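# Red block flat, green block upright in pink dish

## Task

Put the red block into the pink dish lying flat, and put the green block into the same dish standing upright on one of its ends.

## Robot and tools

Robot: two arms, left_arm (left hand) and right_arm (right hand), each a six-joint arm with a five-finger hand. Bases in the scene frame: left_arm at (-0.018, +0.250, 0) m, right_arm at (-0.044, -0.287, 0) m, each turned very slightly about z. A post stands behind the arms. Loose objects may get nudged now and then.

Scene frame: origin at table-top height, midway between the nominal bases; +z up, +x out over the table, +y toward left_arm. Arm names do not match image sides. Reported hand positions (end_effector_position, metres) and orientations (end_effector_quat_wxyz) are in this frame and can be off by a few centimetres, more at long reach.

Hand point: a point fixed to the palm, 0.05 m in front of it and 0.15 m from the wrist face along the fingers. Its +z runs along straight fingers, +y out of the palm, +x across the palm away from the thumb on the right hand but toward the thumb on the left hand. Straight fingers reach 0.06 to 0.07 m past the point, lying 0.06 m behind it along -y. A bracket on the little-finger side of the wrist can strike things.

Row layout (28 numbers, each in [-1, 1], always all 28 even if one arm moves): left arm dx, dy, dz, rx, ry, rz; left hand little, ring, middle, index, thumb_bend, thumb_turn, force_limit, speed; then the same 14 for the right arm. The six pose numbers are an offset, not a pose: measured from that arm's Hand target at the start of the action, along the Hand target's own axes. 1.0 equals 0.6 m or 180 degrees; rx, ry, rz form one rotation vector. Every row in an action is counted from that same start, and a new action starts from the new Hand target, so repeating an offset moves further. All zeros for the six pose numbers means ask nothing new of that arm. Hand motor numbers are absolute targets: +1 open/straight, -1 closed; thumb_turn -1 puts the thumb in front of the palm opposite the fingers, +1 beside the palm. force_limit maps -1 to about 0 N and +1 to 10 N (15 N for the two thumb motors); speed goes from near 0 at -1 to full at +0.48 and above. No hand number means leave unchanged: to keep a hand, resend the last eight numbers actually executed for it (before any, use hand_measured plus hand_force_limit and hand_speed). For a gentle grip close with speed -0.94 or lower. To tighten, raise force_limit and send a target more closed than hand_measured; to loosen, send one more open. With the thumb turned in, the hand holds objects about 0.035 to 0.065 m thick.

execute_actions(actions, cameras): actions is a list of actions; each action is up to 15 rows, one per 1/30 s step, the last row held to step 15. An empty list returns camera images; otherwise pick cameras by name or ["all"].

move(target, speed, blend, blocking, cameras): target is one 28-number row or up to 15 rows; pose numbers are offsets from the Hand targets at the move's start (every row counted from there, not from the previous row), same scale as above. speed is m/s, 0.002 to 4.3, default 0.25 (turns up to twice that in rad/s), one value or one per target. blend in m rounds corners; 0 stops at each. All paths finish together within 10 s; paths do not avoid obstacles. blocking=false returns after about 0.5 s while the move continues. The result adds a move: line (done, off_target, moving, held, fault, plus limits such as paced or held).

wait(seconds, 0 to 3600): lets time pass, commands nothing new. stop(): brakes a running move. zoom_image(camera, region [x0,y0,x1,y1] pixels, at most 504x504) enlarges part of the latest image of cam_head_left, cam_head_right or cam_high (all 896x504). show_instructions() shows the reference pages. finished_scene(scene=1) ends the scene for good.

Results: Hand target is the last commanded pose after clipping; next offsets start from it. The hand point often rests 1 to 3 cm (sometimes 5 cm) short, usually low, from friction and weight, not contact; resending (even zeros via execute_actions) re-requests it, or send the gap as an offset. Orientation commands are clipped to 40 degrees from the measured one per step. hand_measured, hand_stopped_by (moving, target, force, stalled, fault) and hand_load_n list six values in motor order; a grip lost shows as load falling to near 0. Joint torques wrap for numbers 3 and 4 at ±28 N m. Joint ranges in rad: waist ±2.880, shoulder 0 to 3.142, elbow 0 to 3.019, wrist pitch -1.693 to 1.571, wrist yaw ±1.571, wrist roll ±2.094. MOTOR HOT appears near 85 °C; at 100 °C that arm goes limp for 30 to 60 s.

Avoid: dropping anything even a few millimetres, releasing moving parts, fast impacts, hard pressing on fixed or heavy items, excessive finger force, collisions or squeezing between the two arms (can end the scene), anything leaving the table, and prolonged holding or stretched reach that overheats motors. To end a press, command back past the hand point. The final arrangement must stay put without the robot holding it.

Each tool is called after "Call:" by a JSON object that holds its "op" and its "data", one argument or row to a line.

Reference images:

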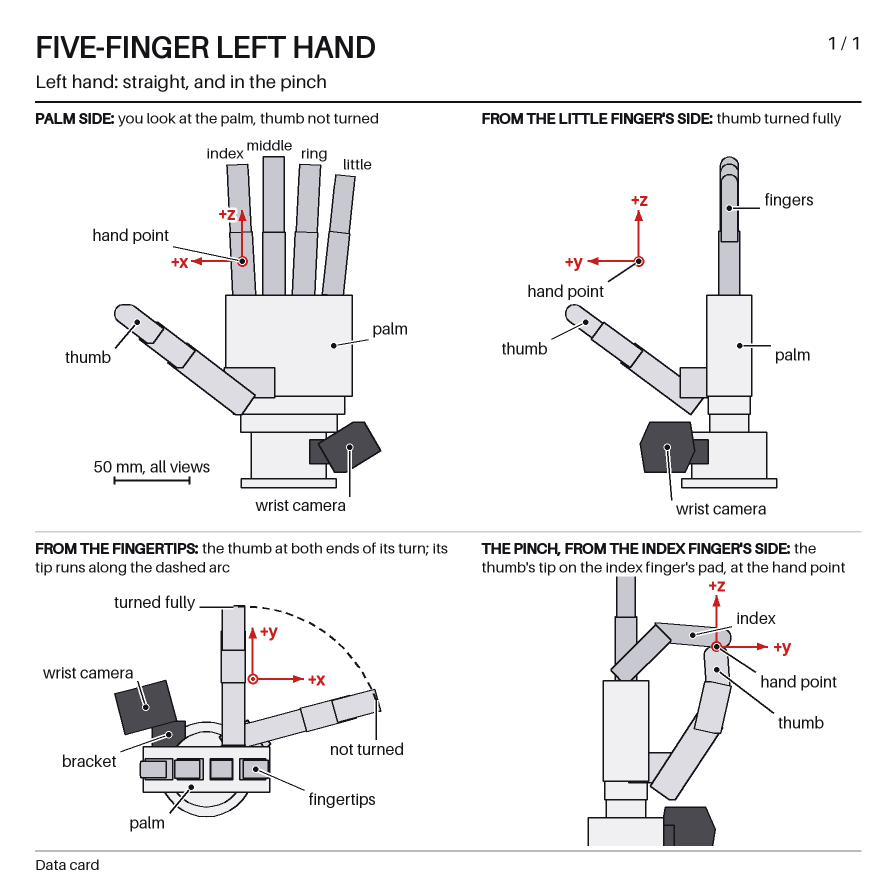

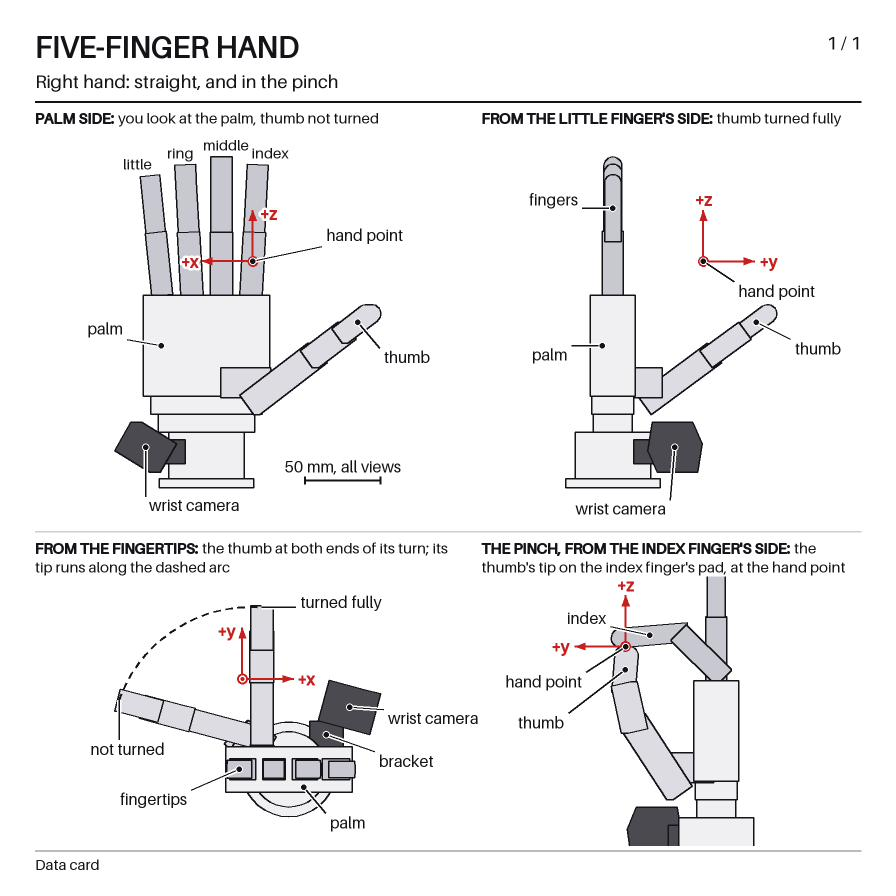

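## Session

Call:
{"op": "execute_actions", "data": {
  "actions": []
}}

Scene clock: 0.00 s.
left_arm: end_effector_position=(+0.6680, +0.3880, +0.3245) hand_measured=(+1.000, +1.000, +1.000, +1.000, +1.000, +1.000) hand_load_n=(+0.0, +0.0, +0.0, +0.0, +0.0, +0.0) hand_stopped_by=(target, target, target, target, target, target) hand_force_limit=0.00 hand_speed=-0.80 end_effector_quat_wxyz=(+0.413, +0.191, +0.886, -0.091) | right_arm: end_effector_position=(+0.3687, -0.5427, +0.1820) hand_measured=(+1.000, +1.000, +1.000, +1.000, +1.000, +1.000) hand_load_n=(+0.0, +0.0, +0.0, +0.0, +0.0, +0.0) hand_stopped_by=(target, target, target, target, target, target) hand_force_limit=0.00 hand_speed=-0.80 end_effector_quat_wxyz=(-0.094, +0.028, +0.876, -0.472)
Joint positions: left_arm=[0.287 1.678 1.749 -0.893 0.5 2.042] | right_arm=[-0.327 1.503 1.243 -1.218 1.001 1.297]
Joint velocities: within noise
Joint torques (N m): no reading
Heat: left arm: hottest shoulder 27 °C; right arm: hottest shoulder 29 °C.
Hand target: left_arm +0.6733, +0.3916, +0.3433; +0.429, +0.195, +0.878, -0.083 | right_arm +0.3781, -0.5439, +0.1927; -0.080, +0.035, +0.875, -0.476

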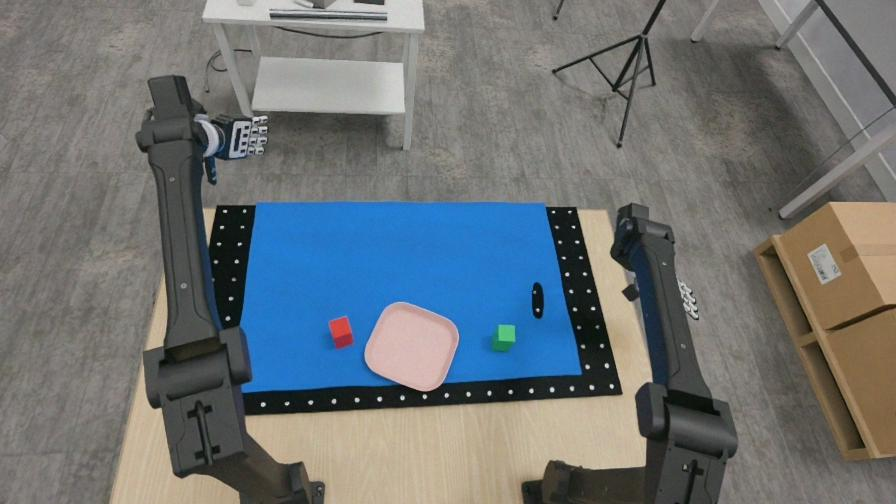

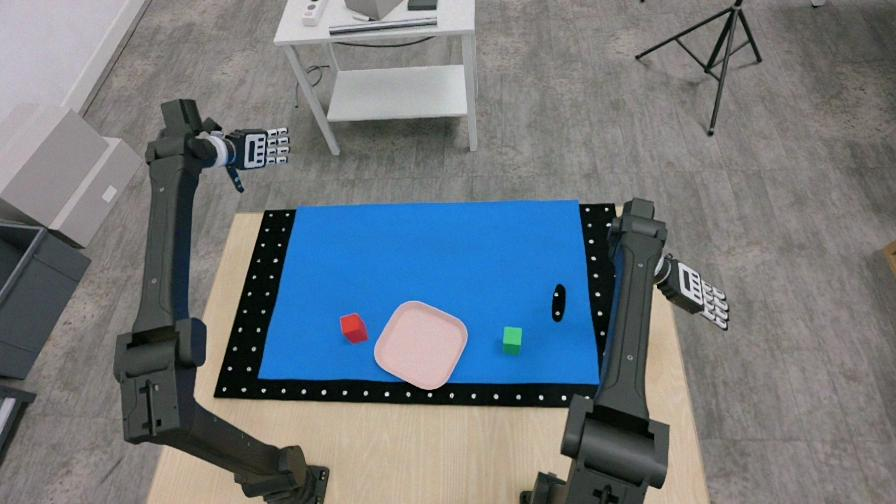

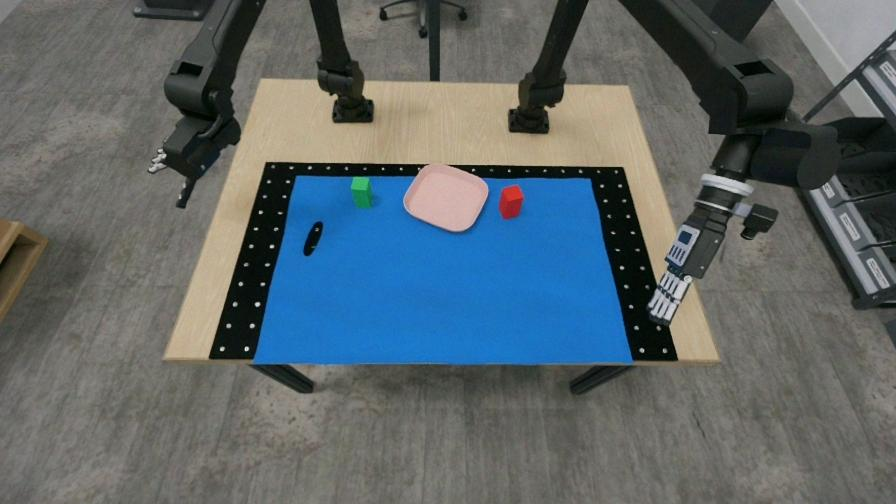

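Call:
{"op": "zoom_image", "data": {
  "camera": "cam_head_left",
  "region": [300, 270, 560, 416]
}}

Call:
{"op": "zoom_image", "data": {
  "camera": "cam_head_right",
  "region": [310, 270, 570, 416]
}}

Call:
{"op": "zoom_image", "data": {
  "camera": "cam_high",
  "region": [300, 130, 560, 276]
}}

Scaled by 1.938.

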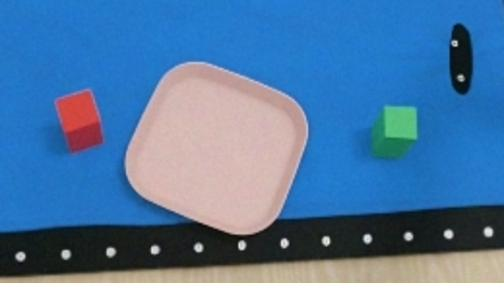

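Scaled by 1.938.

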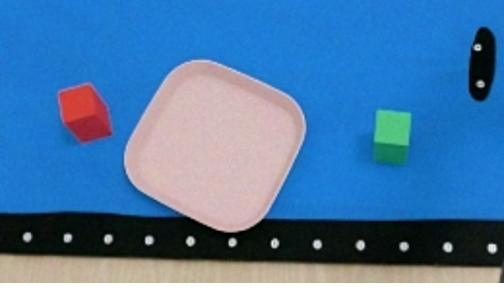

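Scaled by 1.938.

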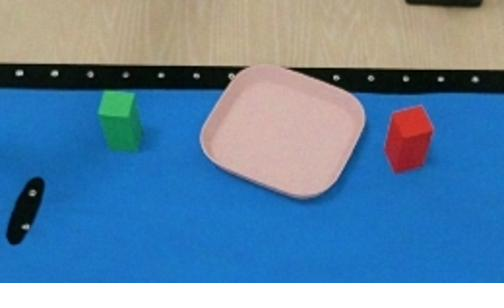

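Call:
{"op": "move", "data": {
  "target": [
    [0.222,-0.301,-0.073,0.023,-0.065,-0.036,-1,-1,0.5,0.5,1,-1,-0.5,0.2,0.131,-0.018,-0.280,-0.0204,-0.4522,-0.3312,-1,-1,0.5,0.5,1,-1,-0.5,0.2],
    [0.444,-0.602,-0.1465,0.0468,-0.13,-0.0722,-1,-1,0.5,0.5,1,-1,-0.5,0.2,0.208,0.336,-0.415,-0.0204,-0.4522,-0.3312,-1,-1,0.5,0.5,1,-1,-0.5,0.2]
  ],
  "speed": 0.2,
  "blend": [0.03, 0],
  "cameras": ["all"]
}}

Scene clock: 458.10 s.
left_arm: end_effector_position=(+0.3109, +0.1658, +0.1721) hand_measured=(-1.000, -1.000, +0.500, +0.500, +1.000, -1.000) hand_load_n=(+0.0, +0.0, +0.0, +0.0, +0.0, +0.0) hand_stopped_by=(target, target, target, target, target, target) hand_force_limit=-0.50 hand_speed=0.20 end_effector_quat_wxyz=(+0.560, +0.104, +0.790, -0.227) | right_arm: end_effector_position=(+0.2928, -0.2153, +0.1690) hand_measured=(-1.000, -1.000, +0.500, +0.500, +1.000, -1.000) hand_load_n=(+0.0, +0.0, +0.0, +0.0, +0.0, +0.0) hand_stopped_by=(target, target, target, target, target, target) hand_force_limit=-0.50 hand_speed=0.20 end_effector_quat_wxyz=(-0.268, +0.676, -0.636, +0.258)
Joint positions: left_arm=[-0.225 0.452 0.271 -0.1 0.241 1.386] | right_arm=[0.112 0.845 0.705 -0.671 0.071 0.062]
Joint torques (N m): left_arm=[-1.44 0.91 9.99 3.21 -0.16 -0.19] | right_arm=[2.26 -1.79 9.22 2.69 0.22 0.11]
Heat: left arm: hottest elbow 39 °C; right arm: hottest elbow 37 °C.
Hand target: left_arm +0.3123, +0.1625, +0.1808; +0.570, +0.105, +0.781, -0.232 | right_arm +0.2953, -0.2109, +0.1697; -0.277, +0.670, -0.636, +0.264
Off the commanded pose: left_arm 0.009 m, 2 deg | right_arm 0.005 m, 1 deg.
move: done

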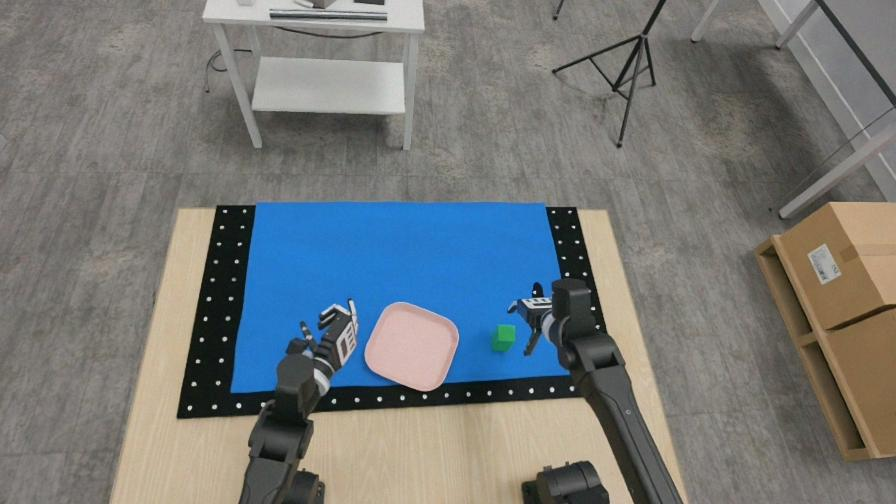

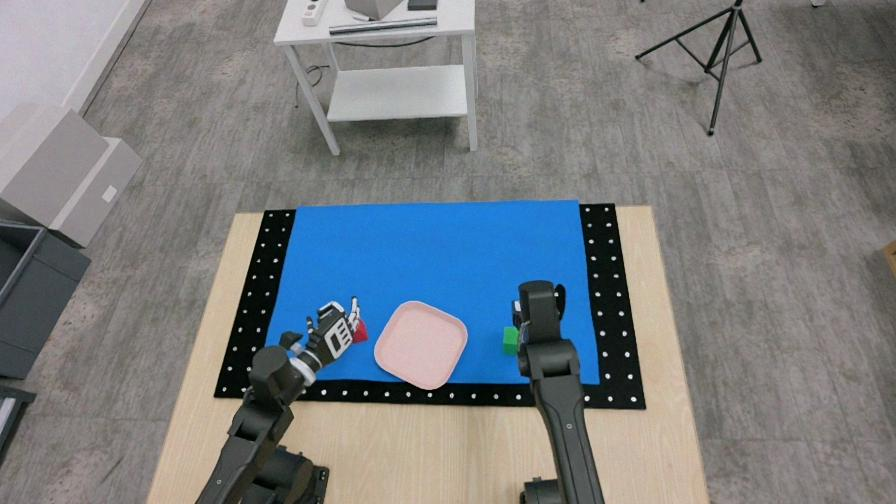

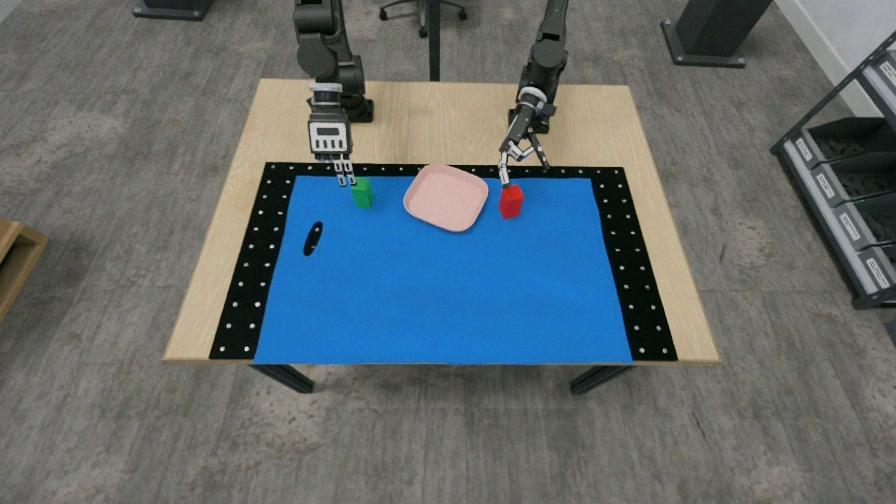

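Call:
{"op": "zoom_image", "data": {
  "camera": "cam_high",
  "region": [440, 80, 600, 240]
}}

Call:
{"op": "zoom_image", "data": {
  "camera": "cam_high",
  "region": [280, 80, 440, 240]
}}

Call:
{"op": "zoom_image", "data": {
  "camera": "cam_head_left",
  "region": [250, 270, 410, 430]
}}

Call:
{"op": "zoom_image", "data": {
  "camera": "cam_head_right",
  "region": [270, 270, 430, 430]
}}

Call:
{"op": "zoom_image", "data": {
  "camera": "cam_head_left",
  "region": [470, 250, 600, 380]
}}

Scaled by 3.150.

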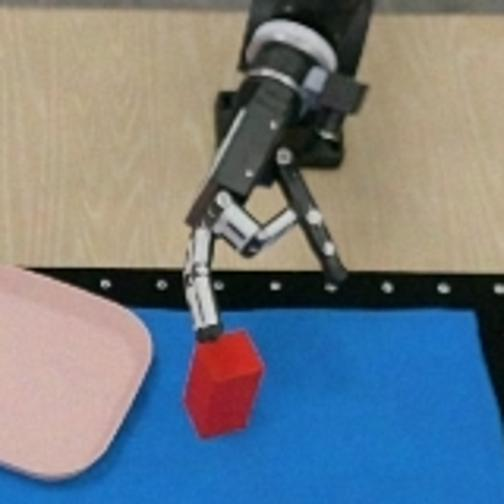

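Scaled by 3.150.

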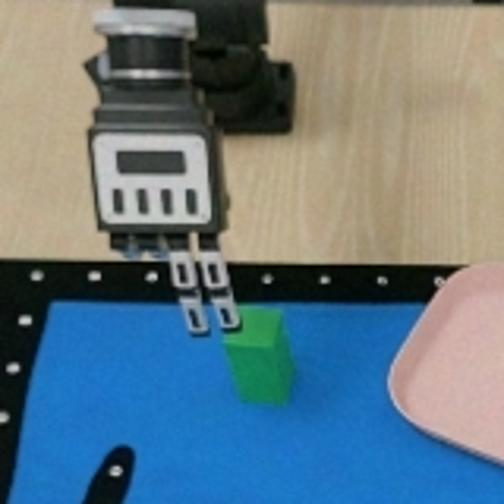

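Scaled by 3.150.

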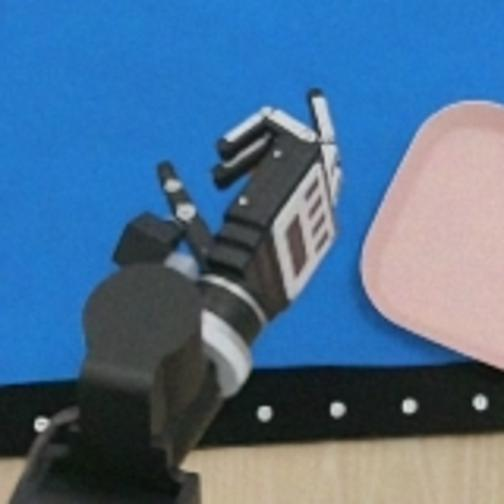

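Scaled by 3.150.

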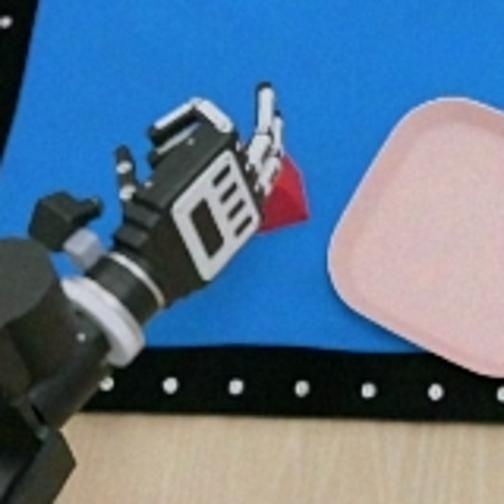

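Scaled by 3.877.

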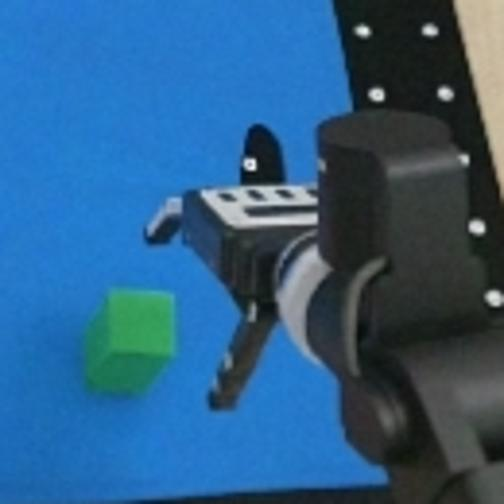

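Call:
{"op": "move", "data": {
  "target": [0.122,0.003,0.018,0,0,0,-1,-1,0.5,0.5,1,-1,-0.5,0.2,-0.015,0.0926,0.0937,0,0,0,-1,-1,0.5,0.5,1,-1,-0.5,0.2],
  "speed": 0.1,
  "cameras": ["all"]
}}

Call:
{"op": "zoom_image", "data": {
  "camera": "cam_high",
  "region": [440, 80, 600, 240]
}}

Call:
{"op": "zoom_image", "data": {
  "camera": "cam_high",
  "region": [280, 80, 440, 240]
}}

Call:
{"op": "zoom_image", "data": {
  "camera": "cam_head_left",
  "region": [250, 270, 410, 430]
}}

Call:
{"op": "zoom_image", "data": {
  "camera": "cam_head_right",
  "region": [270, 270, 430, 430]
}}

Call:
{"op": "zoom_image", "data": {
  "camera": "cam_head_left",
  "region": [470, 250, 600, 380]
}}

Scene clock: 631.13 s.
left_arm: end_effector_position=(+0.2944, +0.1558, +0.1023) hand_measured=(-1.000, -1.000, +0.500, +0.500, +1.000, -1.000) hand_load_n=(+0.0, +0.5, +0.0, +0.0, +0.0, +0.0) hand_stopped_by=(target, target, target, target, target, target) hand_force_limit=-0.50 hand_speed=0.20 end_effector_quat_wxyz=(+0.562, +0.105, +0.789, -0.226) | right_arm: end_effector_position=(+0.2938, -0.2081, +0.0951) hand_measured=(-1.000, -1.000, +0.500, +0.500, +1.000, -1.000) hand_load_n=(+0.0, +0.0, +0.0, +0.0, +0.0, +0.0) hand_stopped_by=(target, target, target, target, target, target) hand_force_limit=-0.50 hand_speed=0.20 end_effector_quat_wxyz=(-0.273, +0.672, -0.636, +0.264)
Joint positions: left_arm=[-0.323 0.52 0.087 0.159 0.146 1.361] | right_arm=[0.143 0.911 0.53 -0.416 0.097 0.088]
Joint torques (N m): left_arm=[-1.55 2.32 9.25 3.89 -0.2 -0.19] | right_arm=[2.32 -0.85 8.68 2.7 0.24 0.11]
Heat: left arm: hottest elbow 36 °C; right arm: hottest elbow 36 °C.
Hand target: left_arm +0.2982, +0.1515, +0.1090; +0.570, +0.105, +0.781, -0.232 | right_arm +0.2953, -0.2020, +0.0907; -0.277, +0.670, -0.636, +0.264
Off the commanded pose: left_arm 0.009 m, 1 deg | right_arm 0.008 m, 1 deg.
move: done

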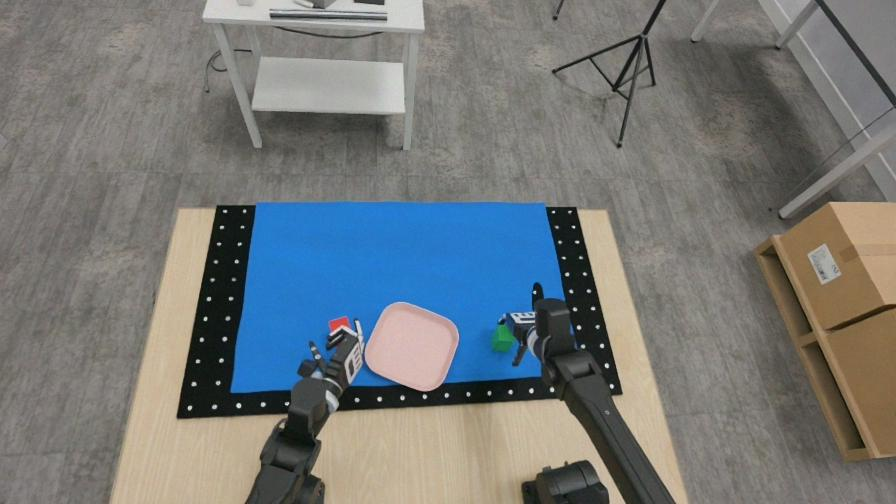

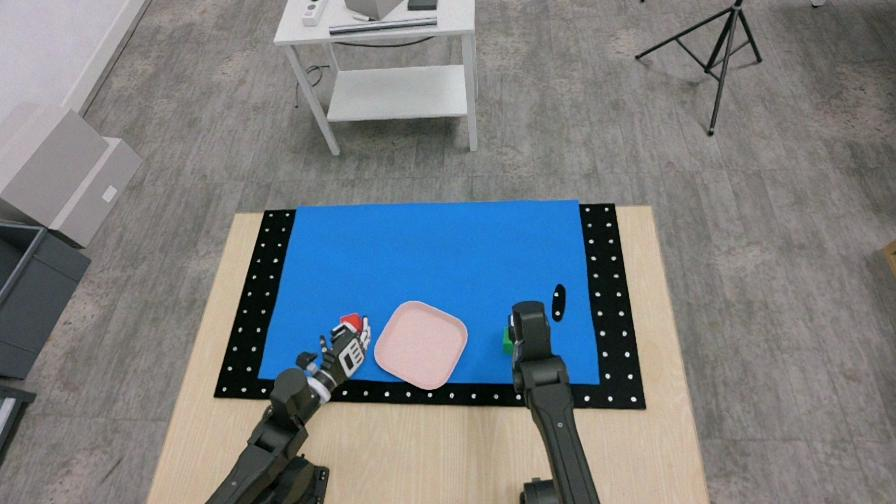

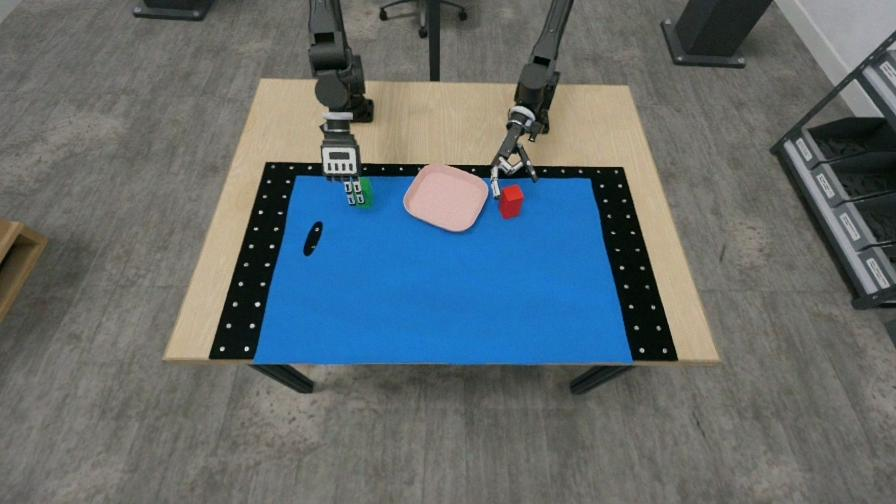

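Scaled by 3.150.

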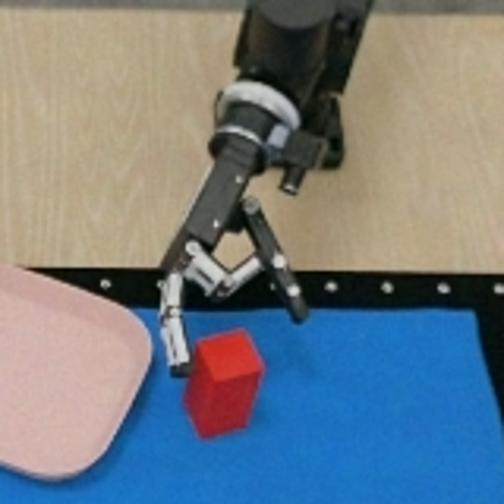

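Scaled by 3.150.

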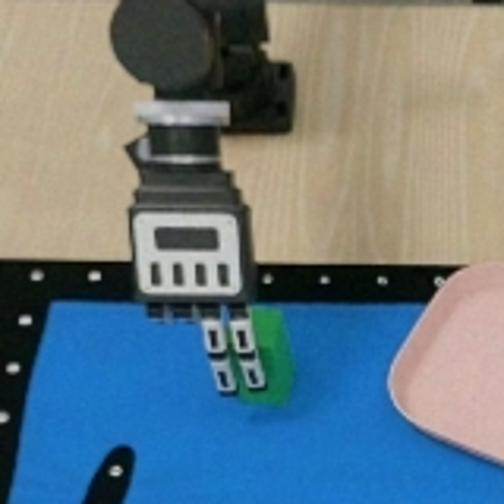

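Scaled by 3.150.

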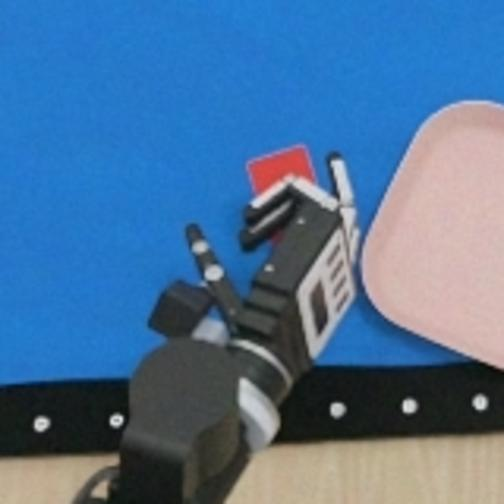

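Scaled by 3.150.

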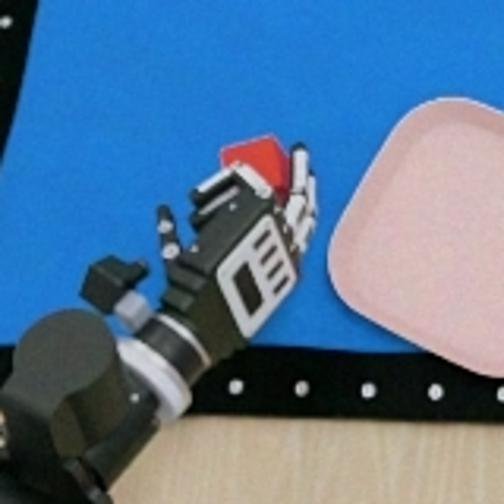

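Scaled by 3.877.

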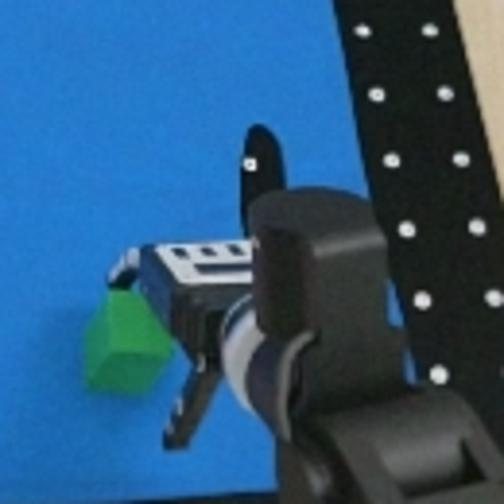

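Call:
{"op": "move", "data": {
  "target": [0.0557,0.0018,0.0367,0,0,0,-1,-1,0.5,0.5,1,-1,-0.5,0.2,-0.0043,0.014,0.0331,0,0,0,-1,-1,0.5,0.5,1,-1,-0.5,0.2],
  "speed": 0.06,
  "cameras": ["all"]
}}

Call:
{"op": "zoom_image", "data": {
  "camera": "cam_high",
  "region": [440, 80, 600, 240]
}}

Call:
{"op": "zoom_image", "data": {
  "camera": "cam_high",
  "region": [280, 80, 440, 240]
}}

Call:
{"op": "zoom_image", "data": {
  "camera": "cam_head_left",
  "region": [250, 270, 410, 430]
}}

Call:
{"op": "zoom_image", "data": {
  "camera": "cam_head_right",
  "region": [270, 270, 430, 430]
}}

Call:
{"op": "zoom_image", "data": {
  "camera": "cam_head_left",
  "region": [470, 250, 600, 380]
}}

Scene clock: 708.50 s.
left_arm: end_effector_position=(+0.3038, +0.1456, +0.0645) hand_measured=(-1.000, -1.000, +0.500, +0.500, +1.000, -1.000) hand_load_n=(+0.0, +0.0, +0.0, +0.0, +0.0, +0.0) hand_stopped_by=(target, target, target, target, target, target) hand_force_limit=-0.50 hand_speed=0.20 end_effector_quat_wxyz=(+0.560, +0.102, +0.791, -0.222) | right_arm: end_effector_position=(+0.3023, -0.2053, +0.0752) hand_measured=(-1.000, -1.000, +0.500, +0.500, +1.000, -1.000) hand_load_n=(+0.0, +0.0, +0.0, +0.0, +0.0, +0.0) hand_stopped_by=(target, target, target, target, target, target) hand_force_limit=-0.50 hand_speed=0.20 end_effector_quat_wxyz=(-0.273, +0.672, -0.636, +0.264)
Joint positions: left_arm=[-0.372 0.877 0.038 0.561 0.091 1.347] | right_arm=[0.147 0.977 0.507 -0.327 0.1 0.091]
Joint torques (N m): left_arm=[-1.32 1.03 6.99 3.93 -0.2 -0.18] | right_arm=[2.32 -1.32 8.23 2.7 0.24 0.12]
Heat: left arm: hottest elbow 36 °C; right arm: hottest elbow 36 °C.
Hand target: left_arm +0.3062, +0.1385, +0.0720; +0.570, +0.105, +0.781, -0.232 | right_arm +0.3032, -0.1990, +0.0707; -0.277, +0.670, -0.636, +0.264
Off the commanded pose: left_arm 0.011 m, 2 deg | right_arm 0.008 m, 1 deg.
move: off_target (left_arm)

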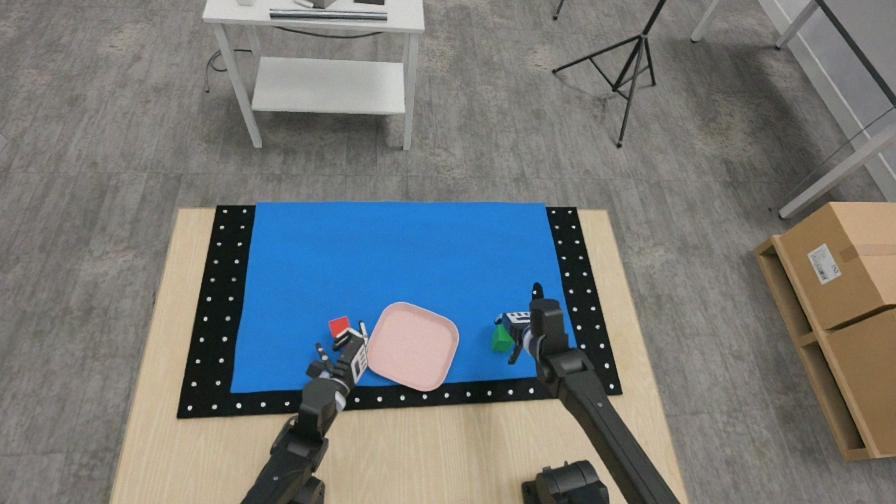

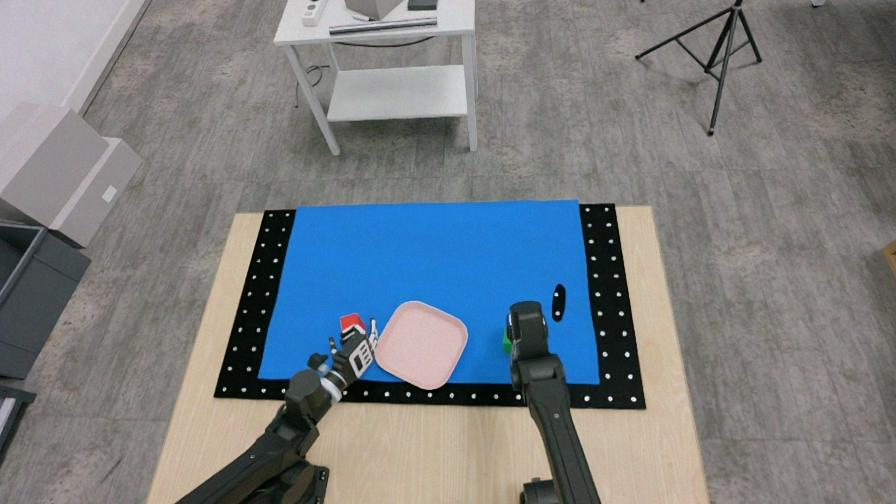

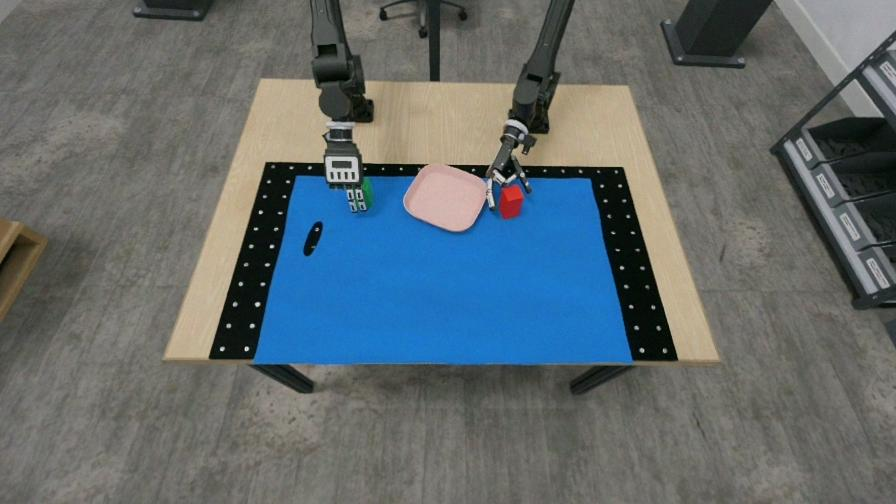

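Scaled by 3.150.

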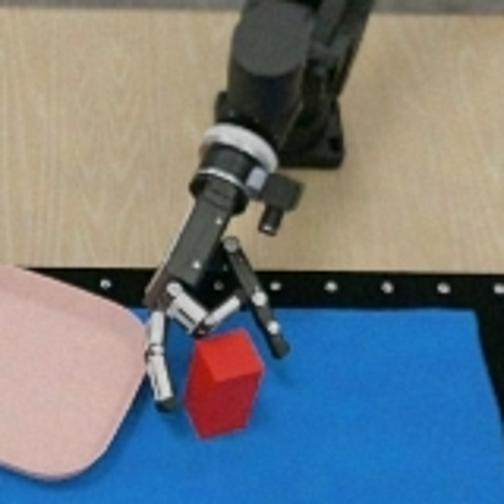

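Scaled by 3.150.

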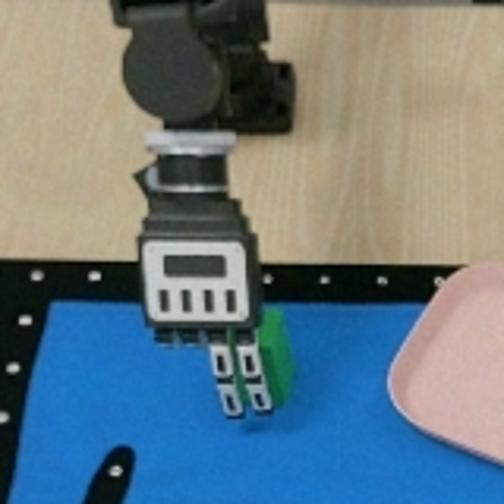

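Scaled by 3.150.

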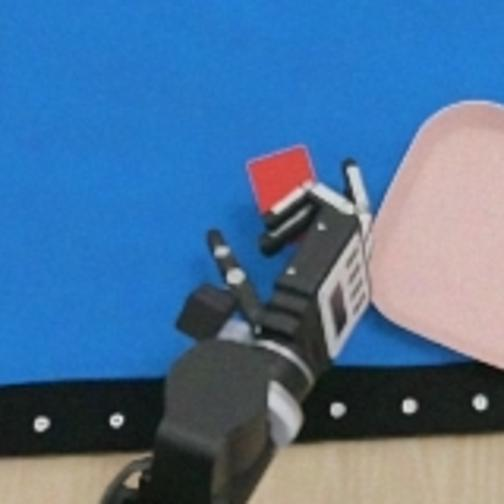

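Scaled by 3.150.

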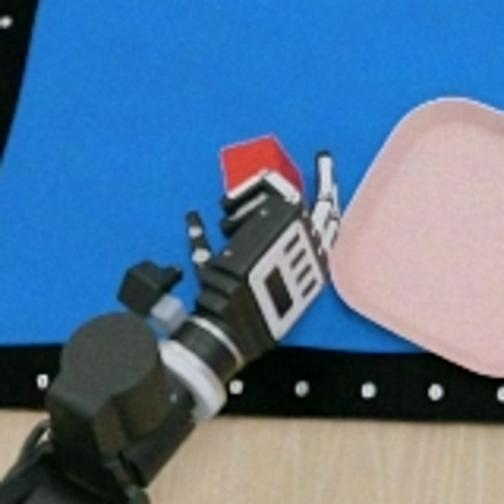

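Scaled by 3.877.

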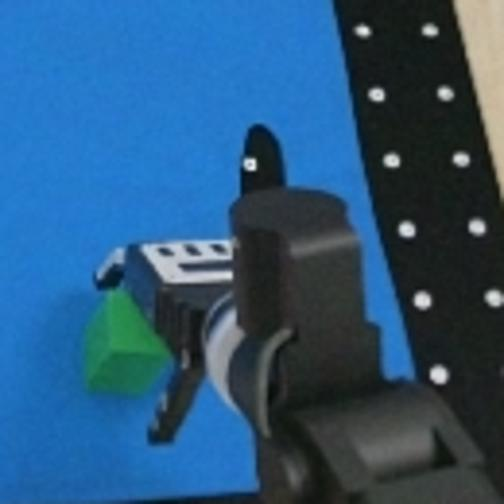

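Call:
{"op": "move", "data": {
  "target": [0,0,0,0,0,0,-1,-1,0.22,0.22,0.55,-1,-0.5,-0.3,-0.0113,0,0.0075,0,0,0,-1,-1,0.25,0.25,0.55,-1,-0.5,-0.3],
  "speed": 0.05,
  "cameras": ["all"]
}}

Call:
{"op": "zoom_image", "data": {
  "camera": "cam_high",
  "region": [440, 120, 560, 240]
}}

Call:
{"op": "zoom_image", "data": {
  "camera": "cam_high",
  "region": [300, 120, 420, 240]
}}

Call:
{"op": "zoom_image", "data": {
  "camera": "cam_head_left",
  "region": [290, 290, 410, 410]
}}

Call:
{"op": "zoom_image", "data": {
  "camera": "cam_head_left",
  "region": [470, 280, 570, 380]
}}

Scene clock: 756.33 s.
left_arm: end_effector_position=(+0.3035, +0.1449, +0.0640) hand_measured=(-1.000, -1.000, +0.220, +0.220, +0.550, -1.000) hand_load_n=(+0.0, +0.0, +0.0, +0.0, +0.0, +0.0) hand_stopped_by=(target, target, target, target, target, target) hand_force_limit=-0.50 hand_speed=-0.30 end_effector_quat_wxyz=(+0.559, +0.103, +0.792, -0.223) | right_arm: end_effector_position=(+0.3034, -0.1964, +0.0702) hand_measured=(-1.000, -1.000, +0.250, +0.250, +0.550, -1.000) hand_load_n=(+0.0, +0.0, +0.0, +0.0, +0.0, +0.0) hand_stopped_by=(target, target, target, target, target, target) hand_force_limit=-0.50 hand_speed=-0.30 end_effector_quat_wxyz=(-0.272, +0.675, -0.634, +0.262)
Joint positions: left_arm=[-0.374 0.879 0.038 0.561 0.092 1.347] | right_arm=[0.178 1 0.507 -0.31 0.117 0.108]
Joint torques (N m): left_arm=[-1.2 1.14 6.95 4.07 -0.23 -0.16] | right_arm=[2.32 -1.49 8.38 2.7 0.25 0.12]
Heat: left arm: hottest elbow 35 °C; right arm: hottest elbow 36 °C.
Hand target: left_arm +0.3062, +0.1385, +0.0720; +0.570, +0.105, +0.781, -0.232 | right_arm +0.3061, -0.1921, +0.0675; -0.277, +0.670, -0.636, +0.264
Off the commanded pose: left_arm 0.011 m, 2 deg | right_arm 0.006 m, 1 deg.
move: done

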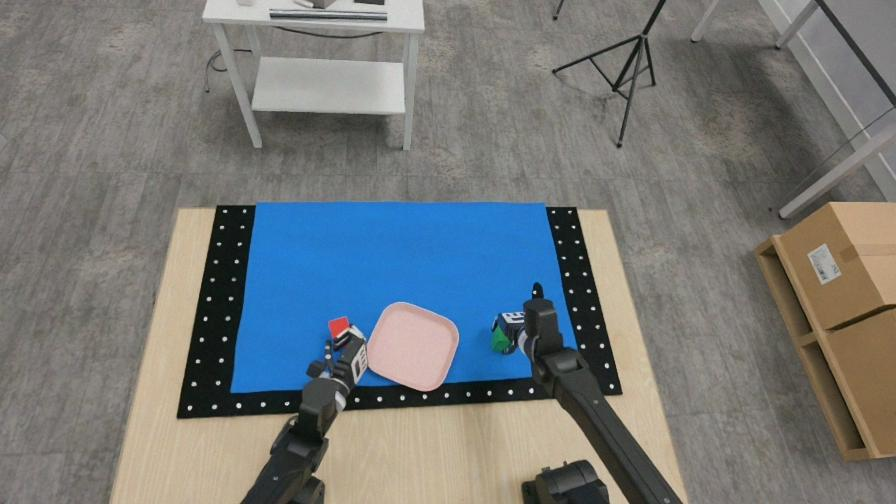

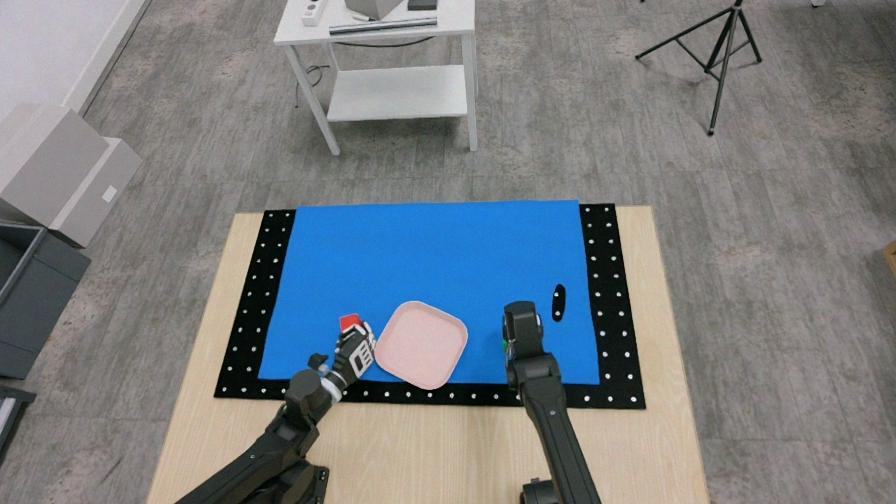

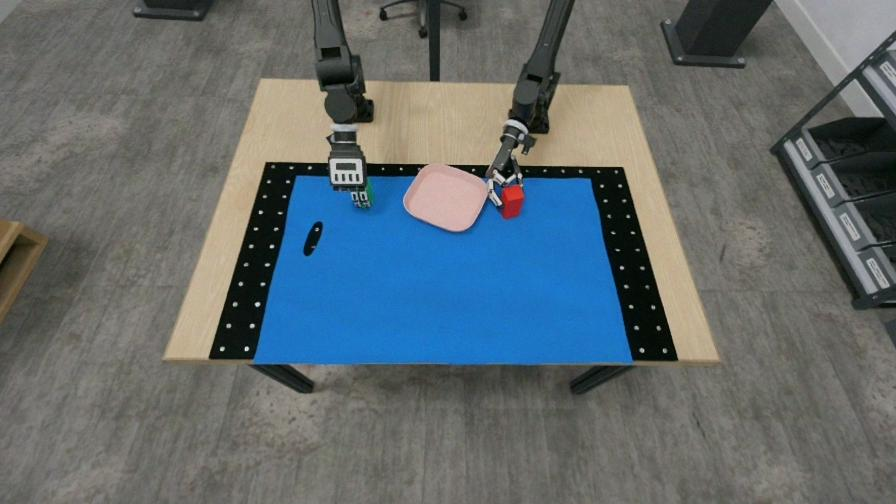

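Scaled by 4.200.

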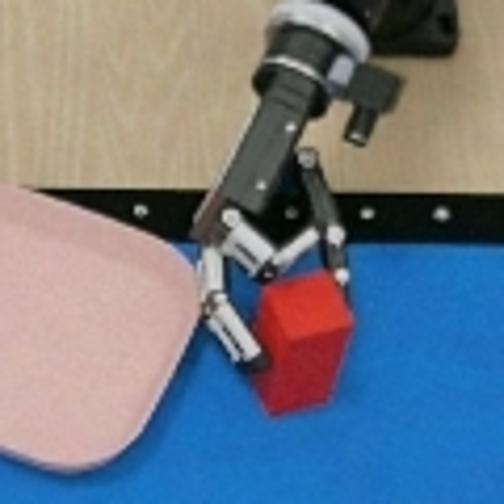

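Scaled by 4.200.

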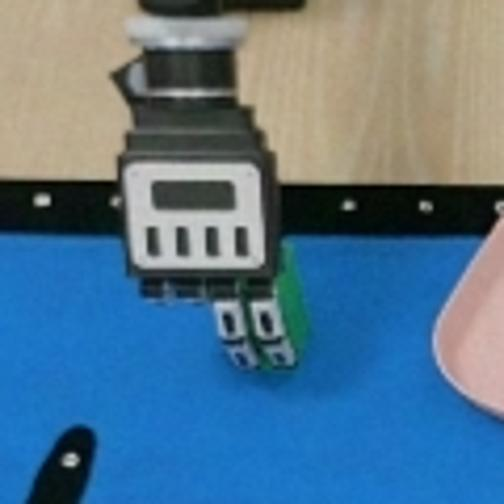

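Scaled by 4.200.

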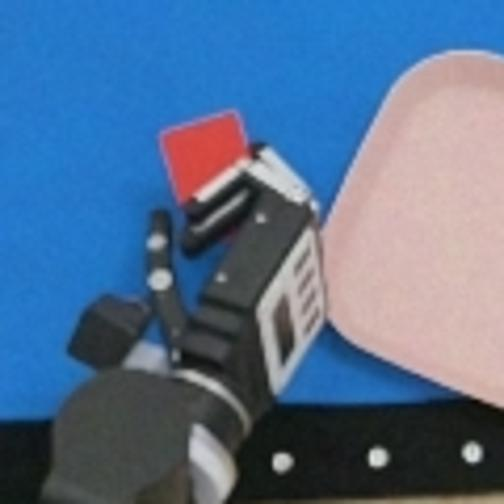

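Scaled by 5.040.

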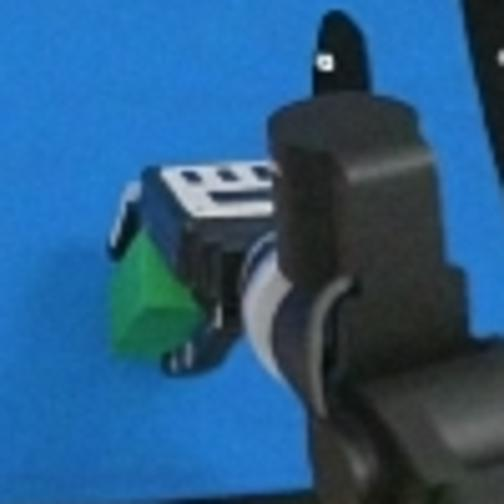

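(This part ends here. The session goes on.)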